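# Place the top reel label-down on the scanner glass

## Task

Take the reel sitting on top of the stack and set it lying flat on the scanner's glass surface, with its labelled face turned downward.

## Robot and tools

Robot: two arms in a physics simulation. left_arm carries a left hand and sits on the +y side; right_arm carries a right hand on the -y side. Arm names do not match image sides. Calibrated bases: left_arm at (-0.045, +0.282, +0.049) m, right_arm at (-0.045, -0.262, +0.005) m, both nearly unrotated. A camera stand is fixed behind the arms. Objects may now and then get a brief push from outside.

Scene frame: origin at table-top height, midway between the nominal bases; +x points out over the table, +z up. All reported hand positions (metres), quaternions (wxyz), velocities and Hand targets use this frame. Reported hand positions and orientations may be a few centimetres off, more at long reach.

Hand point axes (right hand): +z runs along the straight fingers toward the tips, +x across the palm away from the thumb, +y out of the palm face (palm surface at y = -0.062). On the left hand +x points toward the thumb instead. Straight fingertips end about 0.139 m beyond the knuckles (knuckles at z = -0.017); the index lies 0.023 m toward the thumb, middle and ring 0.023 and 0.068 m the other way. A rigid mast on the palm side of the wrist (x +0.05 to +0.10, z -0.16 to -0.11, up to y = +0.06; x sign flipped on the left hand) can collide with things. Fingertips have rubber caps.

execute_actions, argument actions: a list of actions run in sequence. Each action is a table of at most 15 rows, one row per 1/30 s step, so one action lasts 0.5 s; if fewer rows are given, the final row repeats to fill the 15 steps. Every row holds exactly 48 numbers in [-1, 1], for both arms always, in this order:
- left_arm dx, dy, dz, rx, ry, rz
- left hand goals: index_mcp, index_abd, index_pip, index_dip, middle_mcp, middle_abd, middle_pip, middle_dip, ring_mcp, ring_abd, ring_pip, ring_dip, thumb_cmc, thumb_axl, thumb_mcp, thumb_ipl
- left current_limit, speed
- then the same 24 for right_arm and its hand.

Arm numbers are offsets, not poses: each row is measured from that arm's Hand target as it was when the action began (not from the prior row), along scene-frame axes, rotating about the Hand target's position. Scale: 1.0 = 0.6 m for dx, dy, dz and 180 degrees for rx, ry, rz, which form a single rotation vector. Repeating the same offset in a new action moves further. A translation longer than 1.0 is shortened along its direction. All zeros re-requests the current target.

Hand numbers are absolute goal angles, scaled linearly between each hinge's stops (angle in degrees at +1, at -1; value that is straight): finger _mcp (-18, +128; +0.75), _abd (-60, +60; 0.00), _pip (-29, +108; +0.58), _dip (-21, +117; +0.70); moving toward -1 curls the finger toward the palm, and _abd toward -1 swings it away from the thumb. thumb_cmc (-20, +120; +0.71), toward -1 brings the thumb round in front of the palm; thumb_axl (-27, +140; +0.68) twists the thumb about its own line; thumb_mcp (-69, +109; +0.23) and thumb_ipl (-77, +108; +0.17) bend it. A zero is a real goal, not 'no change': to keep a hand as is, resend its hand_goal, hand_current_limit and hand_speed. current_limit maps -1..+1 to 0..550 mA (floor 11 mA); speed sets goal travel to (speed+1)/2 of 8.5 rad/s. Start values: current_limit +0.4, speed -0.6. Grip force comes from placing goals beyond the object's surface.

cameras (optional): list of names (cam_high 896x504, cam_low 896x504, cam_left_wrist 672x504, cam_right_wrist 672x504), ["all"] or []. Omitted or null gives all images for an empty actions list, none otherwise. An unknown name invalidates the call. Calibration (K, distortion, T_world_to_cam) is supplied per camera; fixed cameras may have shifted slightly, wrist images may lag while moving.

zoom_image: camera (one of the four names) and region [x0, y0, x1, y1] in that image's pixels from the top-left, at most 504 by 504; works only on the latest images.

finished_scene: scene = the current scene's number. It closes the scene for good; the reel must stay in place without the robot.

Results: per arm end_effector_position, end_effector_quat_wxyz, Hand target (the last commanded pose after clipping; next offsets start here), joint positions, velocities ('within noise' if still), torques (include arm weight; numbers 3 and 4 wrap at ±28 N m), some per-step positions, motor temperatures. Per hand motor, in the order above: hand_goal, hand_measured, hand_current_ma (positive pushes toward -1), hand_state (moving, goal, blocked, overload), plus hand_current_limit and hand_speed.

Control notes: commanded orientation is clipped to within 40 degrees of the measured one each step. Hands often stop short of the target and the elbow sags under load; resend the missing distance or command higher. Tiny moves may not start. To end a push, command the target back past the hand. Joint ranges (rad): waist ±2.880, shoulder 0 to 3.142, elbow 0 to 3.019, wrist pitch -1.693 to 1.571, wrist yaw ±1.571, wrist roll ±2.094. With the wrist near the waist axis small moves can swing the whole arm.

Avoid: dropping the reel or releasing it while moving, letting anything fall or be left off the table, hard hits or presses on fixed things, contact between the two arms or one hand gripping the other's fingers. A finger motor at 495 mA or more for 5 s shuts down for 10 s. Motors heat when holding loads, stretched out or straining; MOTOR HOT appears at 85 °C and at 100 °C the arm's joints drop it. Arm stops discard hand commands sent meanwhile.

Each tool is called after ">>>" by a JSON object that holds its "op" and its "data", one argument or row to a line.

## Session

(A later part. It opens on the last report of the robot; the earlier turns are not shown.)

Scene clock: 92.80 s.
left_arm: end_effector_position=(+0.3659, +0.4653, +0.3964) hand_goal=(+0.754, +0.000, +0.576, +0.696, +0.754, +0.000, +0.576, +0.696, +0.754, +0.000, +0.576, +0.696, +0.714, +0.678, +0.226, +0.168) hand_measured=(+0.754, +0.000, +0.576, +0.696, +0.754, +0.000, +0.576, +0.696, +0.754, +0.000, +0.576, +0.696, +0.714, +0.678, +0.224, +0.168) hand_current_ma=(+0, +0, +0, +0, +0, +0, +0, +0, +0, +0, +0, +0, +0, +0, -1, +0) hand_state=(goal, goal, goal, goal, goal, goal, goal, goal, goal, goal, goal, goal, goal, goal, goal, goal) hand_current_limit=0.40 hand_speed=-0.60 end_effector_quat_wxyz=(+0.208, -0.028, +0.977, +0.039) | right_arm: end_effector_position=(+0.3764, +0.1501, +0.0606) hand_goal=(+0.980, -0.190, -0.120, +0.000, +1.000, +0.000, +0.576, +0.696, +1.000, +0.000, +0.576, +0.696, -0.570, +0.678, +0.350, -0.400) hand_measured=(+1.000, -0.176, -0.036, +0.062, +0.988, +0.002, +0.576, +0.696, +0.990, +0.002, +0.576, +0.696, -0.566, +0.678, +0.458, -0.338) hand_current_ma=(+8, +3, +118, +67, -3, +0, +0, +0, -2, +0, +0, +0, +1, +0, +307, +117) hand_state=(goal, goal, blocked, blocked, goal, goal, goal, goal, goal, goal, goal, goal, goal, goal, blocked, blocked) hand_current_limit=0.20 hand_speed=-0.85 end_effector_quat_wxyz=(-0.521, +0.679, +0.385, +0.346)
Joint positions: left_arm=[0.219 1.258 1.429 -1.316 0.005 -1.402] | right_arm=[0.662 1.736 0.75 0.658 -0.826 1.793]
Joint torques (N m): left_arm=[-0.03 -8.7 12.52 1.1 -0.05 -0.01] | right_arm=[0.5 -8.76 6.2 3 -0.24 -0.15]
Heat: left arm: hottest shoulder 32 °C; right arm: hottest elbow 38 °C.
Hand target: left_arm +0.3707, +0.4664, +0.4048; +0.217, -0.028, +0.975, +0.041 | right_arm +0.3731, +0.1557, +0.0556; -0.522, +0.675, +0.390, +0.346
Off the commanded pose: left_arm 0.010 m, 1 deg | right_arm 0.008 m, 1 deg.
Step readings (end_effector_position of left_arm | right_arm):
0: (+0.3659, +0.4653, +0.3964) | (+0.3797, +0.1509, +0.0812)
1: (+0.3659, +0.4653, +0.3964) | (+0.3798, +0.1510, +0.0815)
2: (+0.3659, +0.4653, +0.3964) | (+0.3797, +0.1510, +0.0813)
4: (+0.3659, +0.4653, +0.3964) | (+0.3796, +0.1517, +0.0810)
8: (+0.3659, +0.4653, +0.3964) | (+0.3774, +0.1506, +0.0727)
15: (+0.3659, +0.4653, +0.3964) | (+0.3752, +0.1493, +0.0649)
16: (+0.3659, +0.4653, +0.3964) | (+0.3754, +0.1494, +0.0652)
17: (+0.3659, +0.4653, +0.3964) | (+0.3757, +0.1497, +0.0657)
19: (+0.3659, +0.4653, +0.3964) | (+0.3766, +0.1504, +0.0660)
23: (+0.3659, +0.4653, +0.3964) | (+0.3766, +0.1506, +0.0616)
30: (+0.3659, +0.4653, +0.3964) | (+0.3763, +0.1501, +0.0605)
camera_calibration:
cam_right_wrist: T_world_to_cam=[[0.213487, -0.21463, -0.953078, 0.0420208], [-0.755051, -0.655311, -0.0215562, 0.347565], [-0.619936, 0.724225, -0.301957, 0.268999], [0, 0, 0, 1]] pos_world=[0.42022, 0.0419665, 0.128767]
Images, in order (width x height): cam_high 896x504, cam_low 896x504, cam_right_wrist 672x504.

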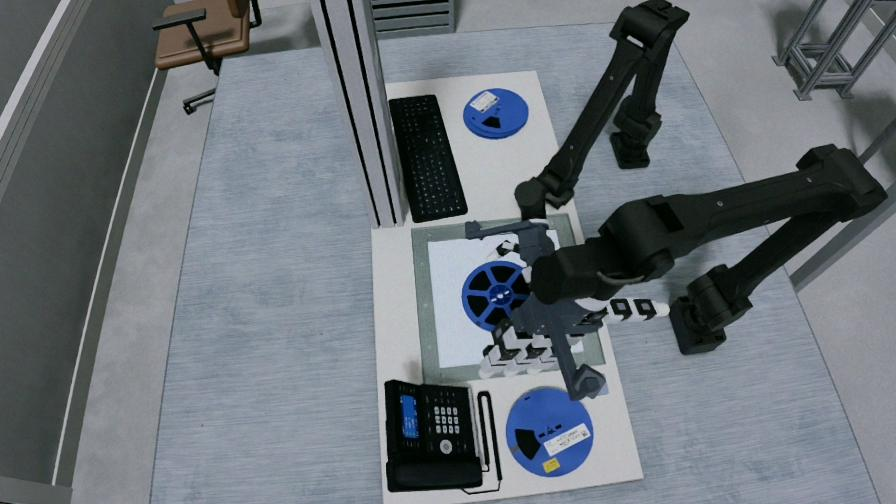

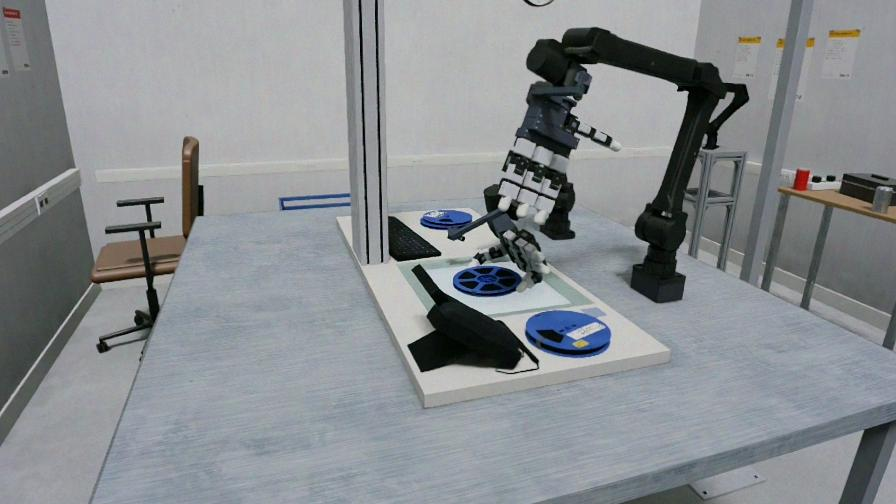

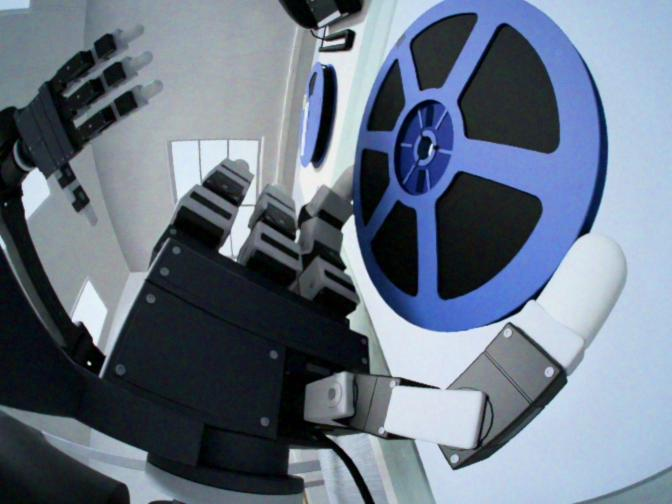

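>>> {"op": "execute_actions", "data": {
  "actions": [
    [[0,0,0,0,0,0,0.754,0,0.576,0.696,0.754,0,0.576,0.696,0.754,0,0.576,0.696,0.714,0.678,0.226,0.168,0.4,-0.6,0,0,-0.01,0,0,0,0.979,-0.19,-0.12,0.03,1,0,0.576,0.696,1,0,0.576,0.696,-0.571,0.678,0.37,-0.37,0.1,-0.85]]
  ],
  "cameras": ["cam_low","cam_right_wrist"]
}}

>>> {"op": "zoom_image", "data": {
  "camera": "cam_low",
  "region": [440, 230, 560, 310]
}}

Scene clock: 93.67 s.
left_arm: end_effector_position=(+0.3659, +0.4653, +0.3964) hand_goal=(+0.754, +0.000, +0.576, +0.696, +0.754, +0.000, +0.576, +0.696, +0.754, +0.000, +0.576, +0.696, +0.714, +0.678, +0.226, +0.168) hand_measured=(+0.754, +0.000, +0.576, +0.696, +0.754, +0.000, +0.576, +0.696, +0.754, +0.000, +0.576, +0.696, +0.714, +0.678, +0.224, +0.168) hand_current_ma=(+0, +0, +0, +0, +0, +0, +0, +0, +0, +0, +0, +0, +0, +0, -1, +0) hand_state=(goal, goal, goal, goal, goal, goal, goal, goal, goal, goal, goal, goal, goal, goal, goal, goal) hand_current_limit=0.40 hand_speed=-0.60 end_effector_quat_wxyz=(+0.208, -0.028, +0.977, +0.039) | right_arm: end_effector_position=(+0.3777, +0.1512, +0.0598) hand_goal=(+0.980, -0.190, -0.120, +0.030, +1.000, +0.000, +0.576, +0.696, +1.000, +0.000, +0.576, +0.696, -0.570, +0.678, +0.370, -0.370) hand_measured=(+1.000, -0.176, -0.036, +0.062, +0.988, +0.002, +0.576, +0.696, +0.990, +0.002, +0.576, +0.696, -0.572, +0.678, +0.458, -0.338) hand_current_ma=(+8, +3, +118, +20, -3, +0, +0, +0, -2, +0, +0, +0, +0, +0, +208, +35) hand_state=(goal, goal, blocked, blocked, goal, goal, goal, goal, goal, goal, goal, goal, goal, goal, blocked, blocked) hand_current_limit=0.10 hand_speed=-0.85 end_effector_quat_wxyz=(-0.521, +0.675, +0.386, +0.351)
Joint positions: left_arm=[0.219 1.258 1.429 -1.316 0.005 -1.402] | right_arm=[0.662 1.746 0.75 0.679 -0.826 1.793]
Joint torques (N m): left_arm=[0.26 -8.76 12.57 1.11 -0.05 -0.03] | right_arm=[0.67 -7.41 6.11 2.97 -0.21 -0.15]
Heat: left arm: hottest shoulder 32 °C; right arm: hottest elbow 38 °C.
Hand target: left_arm +0.3707, +0.4664, +0.4048; +0.217, -0.028, +0.975, +0.041 | right_arm +0.3731, +0.1558, +0.0497; -0.522, +0.675, +0.390, +0.346
Off the commanded pose: left_arm 0.010 m, 1 deg | right_arm 0.012 m, 1 deg.
Step readings (end_effector_position of left_arm | right_arm):
0: (+0.3659, +0.4653, +0.3964) | (+0.3764, +0.1501, +0.0606)
1: (+0.3659, +0.4653, +0.3964) | (+0.3764, +0.1502, +0.0607)
2: (+0.3659, +0.4653, +0.3964) | (+0.3765, +0.1503, +0.0607)
4: (+0.3659, +0.4653, +0.3964) | (+0.3769, +0.1506, +0.0603)
8: (+0.3659, +0.4653, +0.3964) | (+0.3775, +0.1510, +0.0598)
15: (+0.3659, +0.4653, +0.3964) | (+0.3777, +0.1511, +0.0597)
camera_calibration:
cam_right_wrist: T_world_to_cam=[[0.221906, -0.208269, -0.952566, 0.037044], [-0.754802, -0.655142, -0.0325955, 0.34983], [-0.617278, 0.726232, -0.302582, 0.267601], [0, 0, 0, 1]] pos_world=[0.421016, 0.0425634, 0.127661]
Images, in order (width x height): cam_low 896x504, cam_right_wrist 672x504.

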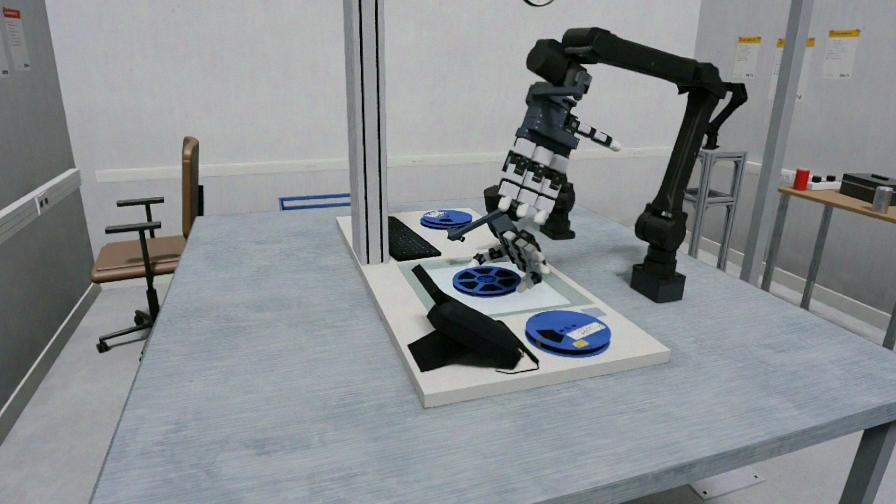

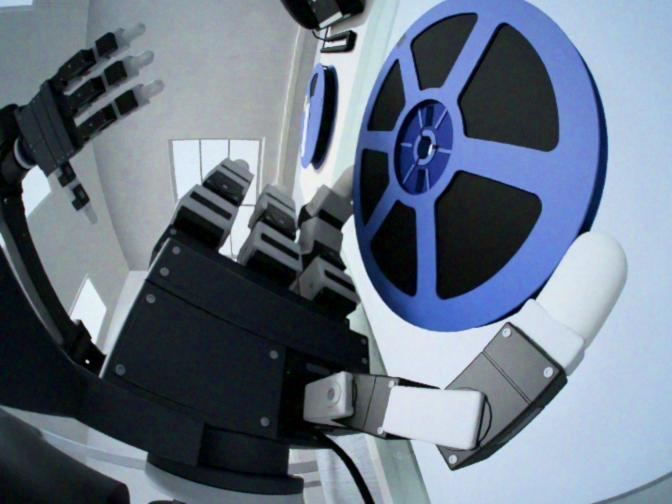

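Scaled by 4.200.

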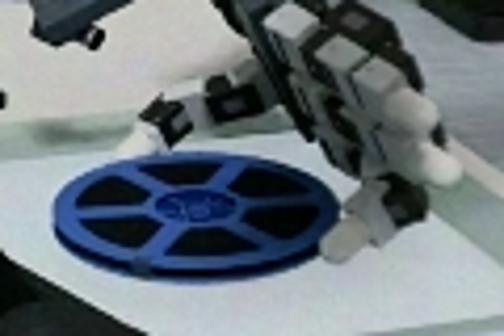

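>>> {"op": "execute_actions", "data": {
  "actions": [
    [[0,0,0,0,0,0,0.754,0,0.576,0.696,0.754,0,0.576,0.696,0.754,0,0.576,0.696,0.714,0.678,0.226,0.168,0.4,-0.6,0,0,0.012,0,0,0,0.979,-0.19,-0.07,0.12,1,0,0.576,0.696,1,0,0.576,0.696,-0.571,0.678,0.43,-0.28,0.1,-0.9]],
    [[0,0,0,0,0,0,0.754,0,0.576,0.696,0.754,0,0.576,0.696,0.754,0,0.576,0.696,0.714,0.678,0.226,0.168,0.4,-0.6,0,0,0,0,0,0,0.979,-0.19,-0.04,0.4,1,0,0.576,0.696,1,0,0.576,0.696,-0.571,0.678,0.45,-0.07,0.1,-0.85]]
  ],
  "cameras": ["cam_low","cam_right_wrist"]
}}

>>> {"op": "zoom_image", "data": {
  "camera": "cam_low",
  "region": [440, 230, 560, 310]
}}

Scene clock: 95.10 s.
left_arm: end_effector_position=(+0.3659, +0.4653, +0.3964) hand_goal=(+0.754, +0.000, +0.576, +0.696, +0.754, +0.000, +0.576, +0.696, +0.754, +0.000, +0.576, +0.696, +0.714, +0.678, +0.226, +0.168) hand_measured=(+0.754, +0.000, +0.576, +0.696, +0.754, +0.000, +0.576, +0.696, +0.754, +0.000, +0.576, +0.696, +0.714, +0.678, +0.224, +0.168) hand_current_ma=(+0, +0, +0, +0, +0, +0, +0, +0, +0, +0, +0, +0, +0, +0, -1, +0) hand_state=(goal, goal, goal, goal, goal, goal, goal, goal, goal, goal, goal, goal, goal, goal, goal, goal) hand_current_limit=0.40 hand_speed=-0.60 end_effector_quat_wxyz=(+0.208, -0.028, +0.977, +0.039) | right_arm: end_effector_position=(+0.3759, +0.1530, +0.0598) hand_goal=(+0.980, -0.190, -0.040, +0.400, +1.000, +0.000, +0.576, +0.696, +1.000, +0.000, +0.576, +0.696, -0.570, +0.678, +0.450, -0.070) hand_measured=(+0.978, -0.180, -0.044, +0.398, +0.988, +0.002, +0.576, +0.696, +0.990, +0.002, +0.576, +0.696, -0.566, +0.678, +0.448, -0.072) hand_current_ma=(+0, +1, -1, +0, -3, +0, +0, +0, -2, +0, +0, +0, +0, +0, +0, +0) hand_state=(goal, goal, goal, goal, goal, goal, goal, goal, goal, goal, goal, goal, goal, goal, goal, goal) hand_current_limit=0.10 hand_speed=-0.85 end_effector_quat_wxyz=(-0.522, +0.674, +0.388, +0.349)
Joint positions: left_arm=[0.219 1.258 1.429 -1.316 0.005 -1.402] | right_arm=[0.666 1.746 0.75 0.679 -0.827 1.793]
Joint torques (N m): left_arm=[0.09 -8.82 12.49 1.11 -0.05 -0.02] | right_arm=[0.44 -8.88 6.16 2.07 -0.2 -0.17]
Heat: left arm: hottest shoulder 32 °C; right arm: hottest elbow 38 °C.
Hand target: left_arm +0.3707, +0.4664, +0.4048; +0.217, -0.028, +0.975, +0.041 | right_arm +0.3731, +0.1558, +0.0569; -0.522, +0.675, +0.390, +0.346
Off the commanded pose: left_arm 0.010 m, 1 deg | right_arm 0.005 m, 0 deg.
Step readings (end_effector_position of left_arm | right_arm):
0: (+0.3659, +0.4653, +0.3964) | (+0.3777, +0.1512, +0.0598)
1: (+0.3659, +0.4653, +0.3964) | (+0.3777, +0.1512, +0.0598)
2: (+0.3659, +0.4653, +0.3964) | (+0.3777, +0.1512, +0.0598)
4: (+0.3659, +0.4653, +0.3964) | (+0.3777, +0.1512, +0.0598)
8: (+0.3659, +0.4653, +0.3964) | (+0.3772, +0.1516, +0.0598)
15: (+0.3659, +0.4653, +0.3964) | (+0.3761, +0.1528, +0.0598)
16: (+0.3659, +0.4653, +0.3964) | (+0.3761, +0.1528, +0.0598)
17: (+0.3659, +0.4653, +0.3964) | (+0.3761, +0.1528, +0.0598)
19: (+0.3659, +0.4653, +0.3964) | (+0.3759, +0.1530, +0.0598)
23: (+0.3659, +0.4653, +0.3964) | (+0.3759, +0.1530, +0.0598)
30: (+0.3659, +0.4653, +0.3964) | (+0.3759, +0.1530, +0.0598)
camera_calibration:
cam_right_wrist: T_world_to_cam=[[0.22277, -0.207204, -0.952596, 0.0373423], [-0.75179, -0.658599, -0.0325557, 0.349039], [-0.620633, 0.723405, -0.30249, 0.266871], [0, 0, 0, 1]] pos_world=[0.419714, 0.0445584, 0.127661]
Images, in order (width x height): cam_low 896x504, cam_right_wrist 672x504.

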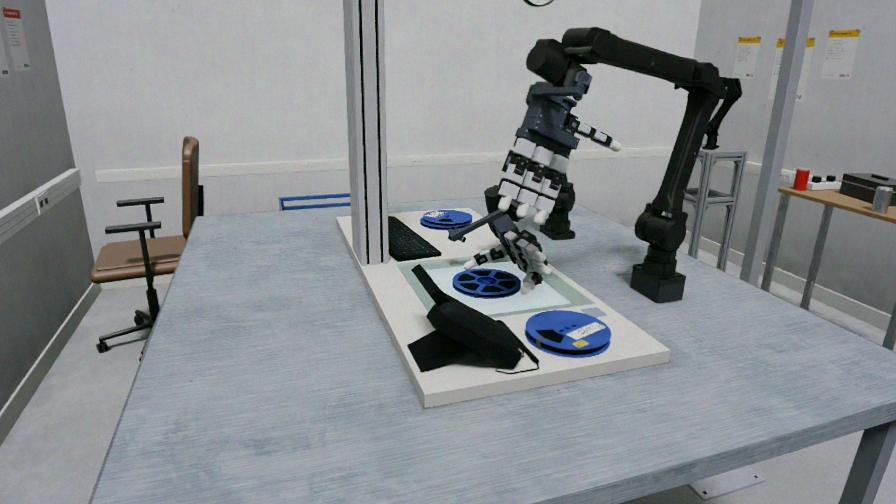

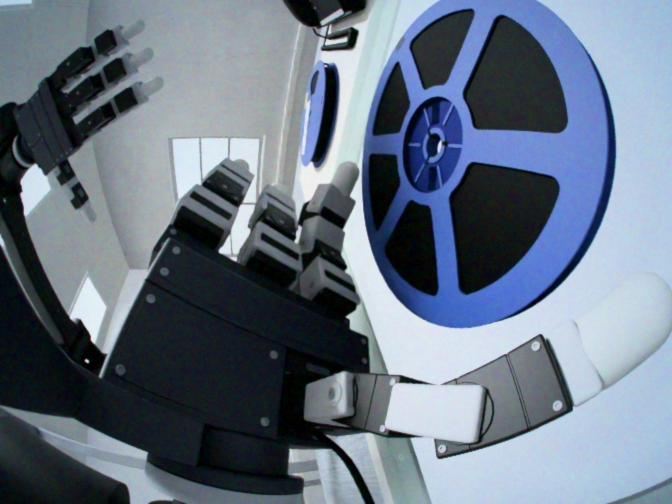

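Scaled by 4.200.

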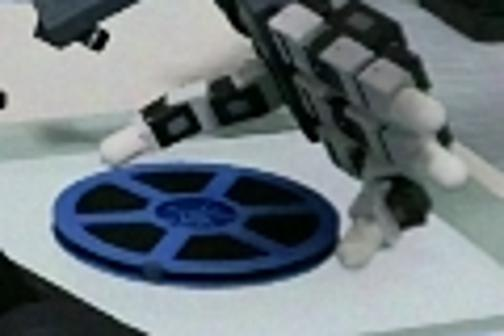

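>>> {"op": "execute_actions", "data": {
  "actions": [
    [[0,0,0,0,0,0,0.754,0,0.576,0.696,0.754,0,0.576,0.696,0.754,0,0.576,0.696,0.714,0.678,0.226,0.168,0.4,-0.6,-0.01,0,0.05,0,0,0,0.979,-0.19,-0.04,0.5,1,0,0.576,0.696,1,0,0.576,0.696,-0.571,0.678,0.45,-0.07,0.1,-0.85]],
    [[0,0,0,0,0,0,0.754,0,0.576,0.696,0.754,0,0.576,0.696,0.754,0,0.576,0.696,0.714,0.678,0.226,0.168,0.4,-0.6,-0.02,0,0.08,0,0,0,0.979,-0.19,-0.04,0.5,1,0,0.576,0.696,1,0,0.576,0.696,-0.571,0.678,0.45,-0.07,0.1,-0.85]],
    [[0,0,0,0,0,0,0.754,0,0.576,0.696,0.754,0,0.576,0.696,0.754,0,0.576,0.696,0.714,0.678,0.226,0.168,0.4,-0.6,-0.03,-0.05,0.08,0,0,0,0.979,-0.19,-0.04,0.5,1,0,0.576,0.696,1,0,0.576,0.696,-0.571,0.678,0.45,-0.07,0.1,-0.85]],
    [[0,0,0,0,0,0,0.754,0,0.576,0.696,0.754,0,0.576,0.696,0.754,0,0.576,0.696,0.714,0.678,0.226,0.168,0.4,-0.6,-0.05,-0.1,0.05,0,0,0,0.979,-0.19,-0.04,0.5,1,0,0.576,0.696,1,0,0.576,0.696,-0.571,0.678,0.45,-0.07,0.1,-0.85]]
  ],
  "cameras": ["cam_high","cam_low","cam_right_wrist","cam_left_wrist"]
}}

>>> {"op": "zoom_image", "data": {
  "camera": "cam_low",
  "region": [400, 220, 620, 320]
}}

>>> {"op": "zoom_image", "data": {
  "camera": "cam_high",
  "region": [400, 200, 620, 400]
}}

Scene clock: 97.80 s.
left_arm: end_effector_position=(+0.3659, +0.4653, +0.3964) hand_goal=(+0.754, +0.000, +0.576, +0.696, +0.754, +0.000, +0.576, +0.696, +0.754, +0.000, +0.576, +0.696, +0.714, +0.678, +0.226, +0.168) hand_measured=(+0.754, +0.000, +0.576, +0.696, +0.754, +0.000, +0.576, +0.696, +0.754, +0.000, +0.576, +0.696, +0.714, +0.678, +0.224, +0.168) hand_current_ma=(+0, +0, +0, +0, +0, +0, +0, +0, +0, +0, +0, +0, +0, +0, -1, +0) hand_state=(goal, goal, goal, goal, goal, goal, goal, goal, goal, goal, goal, goal, goal, goal, goal, goal) hand_current_limit=0.40 hand_speed=-0.60 end_effector_quat_wxyz=(+0.208, -0.028, +0.977, +0.039) | right_arm: end_effector_position=(+0.3030, +0.0697, +0.2118) hand_goal=(+0.980, -0.190, -0.040, +0.500, +1.000, +0.000, +0.576, +0.696, +1.000, +0.000, +0.576, +0.696, -0.570, +0.678, +0.450, -0.070) hand_measured=(+0.976, -0.182, -0.044, +0.498, +0.990, +0.002, +0.576, +0.696, +0.992, +0.002, +0.576, +0.696, -0.564, +0.678, +0.448, -0.072) hand_current_ma=(-1, +1, +0, +0, -2, +0, +0, +0, -2, +0, +0, +0, +1, +0, +0, +0) hand_state=(goal, goal, goal, goal, goal, goal, goal, goal, goal, goal, goal, goal, goal, goal, goal, goal) hand_current_limit=0.10 hand_speed=-0.85 end_effector_quat_wxyz=(-0.527, +0.674, +0.390, +0.342)
Joint positions: left_arm=[0.219 1.258 1.429 -1.316 0.005 -1.402] | right_arm=[0.591 1.12 0.646 0.121 -0.913 1.757]
Joint torques (N m): left_arm=[0.21 -8.59 12.55 1.14 -0.04 -0.02] | right_arm=[-0.56 -4.37 9.09 1.58 -0.34 -0.26]
Heat: left arm: hottest shoulder 32 °C; right arm: hottest elbow 38 °C.
Hand target: left_arm +0.3707, +0.4664, +0.4048; +0.217, -0.028, +0.975, +0.041 | right_arm +0.3070, +0.0658, +0.2129; -0.522, +0.675, +0.391, +0.346
Off the commanded pose: left_arm 0.010 m, 1 deg | right_arm 0.006 m, 1 deg.
Step readings (end_effector_position of left_arm | right_arm):
0: (+0.3659, +0.4653, +0.3964) | (+0.3759, +0.1530, +0.0598)
1: (+0.3659, +0.4653, +0.3964) | (+0.3759, +0.1530, +0.0598)
2: (+0.3659, +0.4653, +0.3964) | (+0.3756, +0.1526, +0.0595)
4: (+0.3659, +0.4653, +0.3964) | (+0.3742, +0.1514, +0.0602)
8: (+0.3659, +0.4653, +0.3964) | (+0.3720, +0.1510, +0.0736)
15: (+0.3659, +0.4653, +0.3964) | (+0.3716, +0.1513, +0.0862)
16: (+0.3659, +0.4653, +0.3964) | (+0.3713, +0.1512, +0.0856)
17: (+0.3659, +0.4653, +0.3964) | (+0.3705, +0.1503, +0.0849)
19: (+0.3659, +0.4653, +0.3964) | (+0.3672, +0.1483, +0.0878)
23: (+0.3659, +0.4653, +0.3964) | (+0.3605, +0.1498, +0.1157)
30: (+0.3659, +0.4653, +0.3964) | (+0.3556, +0.1503, +0.1344)
31: (+0.3659, +0.4653, +0.3964) | (+0.3552, +0.1498, +0.1331)
32: (+0.3659, +0.4653, +0.3964) | (+0.3534, +0.1488, +0.1322)
34: (+0.3659, +0.4653, +0.3964) | (+0.3470, +0.1452, +0.1348)
38: (+0.3659, +0.4653, +0.3964) | (+0.3364, +0.1361, +0.1636)
45: (+0.3659, +0.4653, +0.3964) | (+0.3321, +0.1304, +0.1868)
46: (+0.3659, +0.4653, +0.3964) | (+0.3316, +0.1296, +0.1853)
47: (+0.3659, +0.4653, +0.3964) | (+0.3288, +0.1270, +0.1829)
49: (+0.3659, +0.4653, +0.3964) | (+0.3209, +0.1152, +0.1807)
53: (+0.3659, +0.4653, +0.3964) | (+0.3078, +0.0839, +0.1933)
60: (+0.3659, +0.4653, +0.3964) | (+0.3042, +0.0707, +0.2146)
camera_calibration:
cam_right_wrist: T_world_to_cam=[[0.214881, -0.204173, -0.95506, 0.183765], [-0.743143, -0.668693, -0.024248, 0.240686], [-0.633691, 0.714957, -0.295419, 0.330819], [0, 0, 0, 1]] pos_world=[0.349013, -0.0380563, 0.279073]

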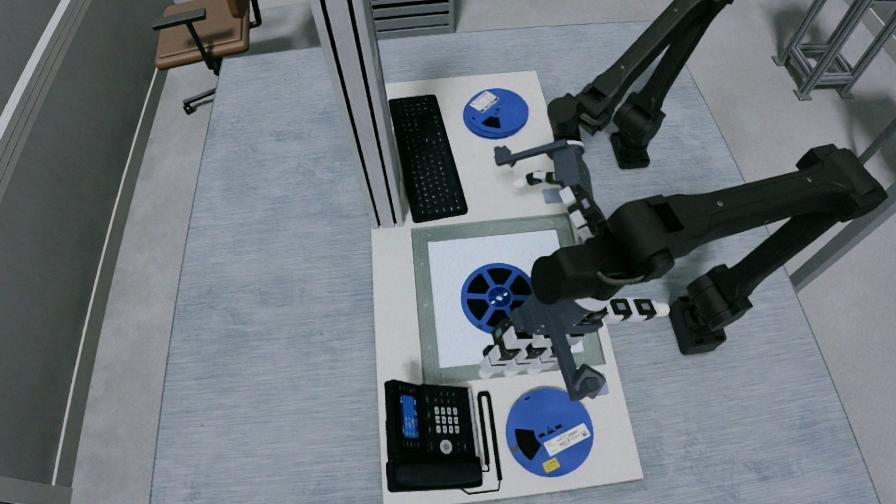

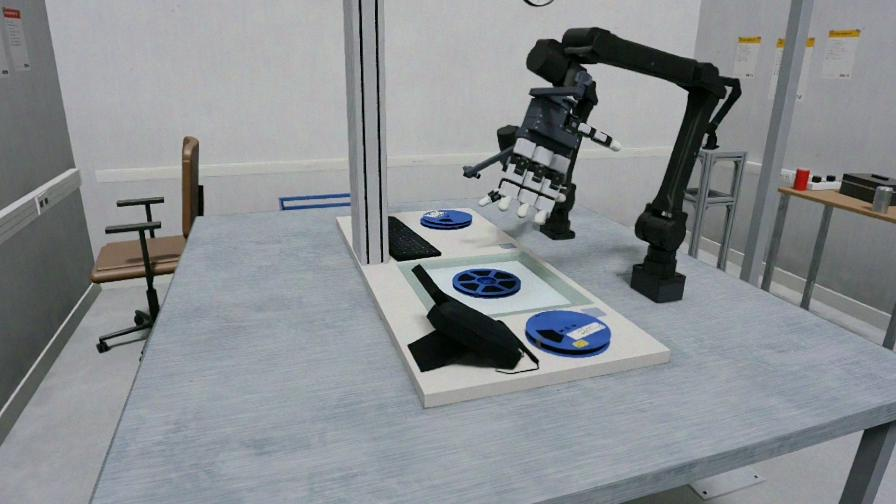

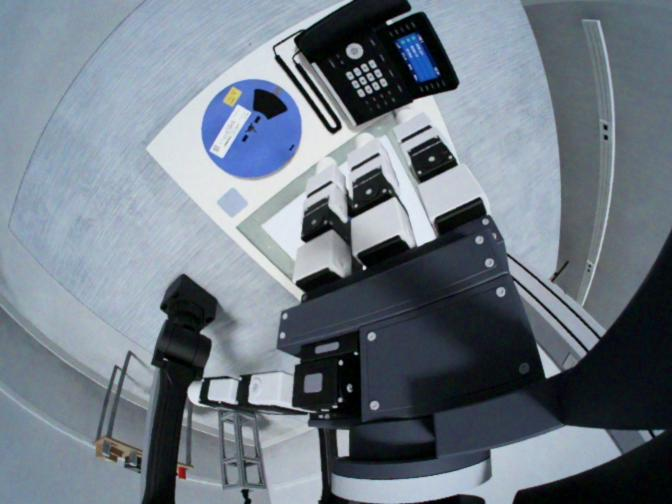

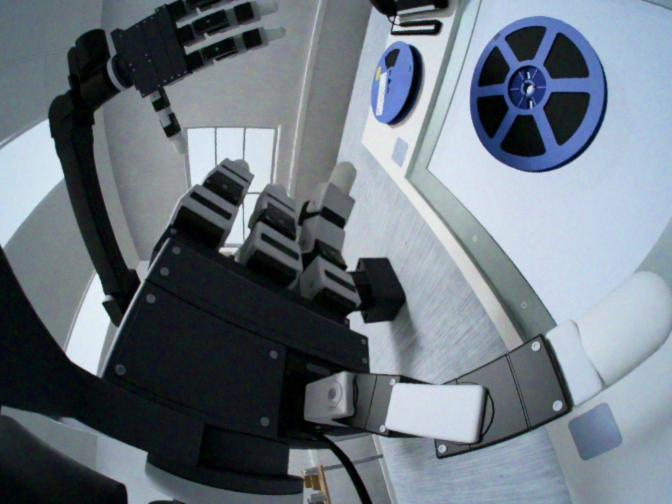

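Scaled by 2.291.

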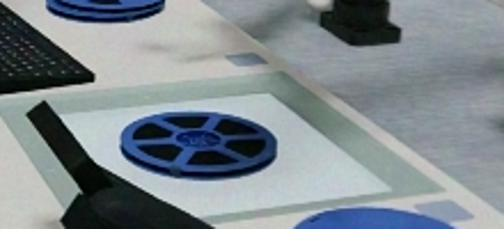

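Scaled by 2.291.

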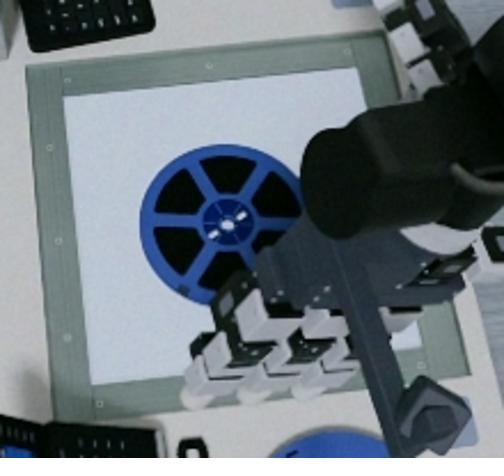

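>>> {"op": "finished_scene", "data": {
  "scene": 1
}}

The scene is finished: the task was done.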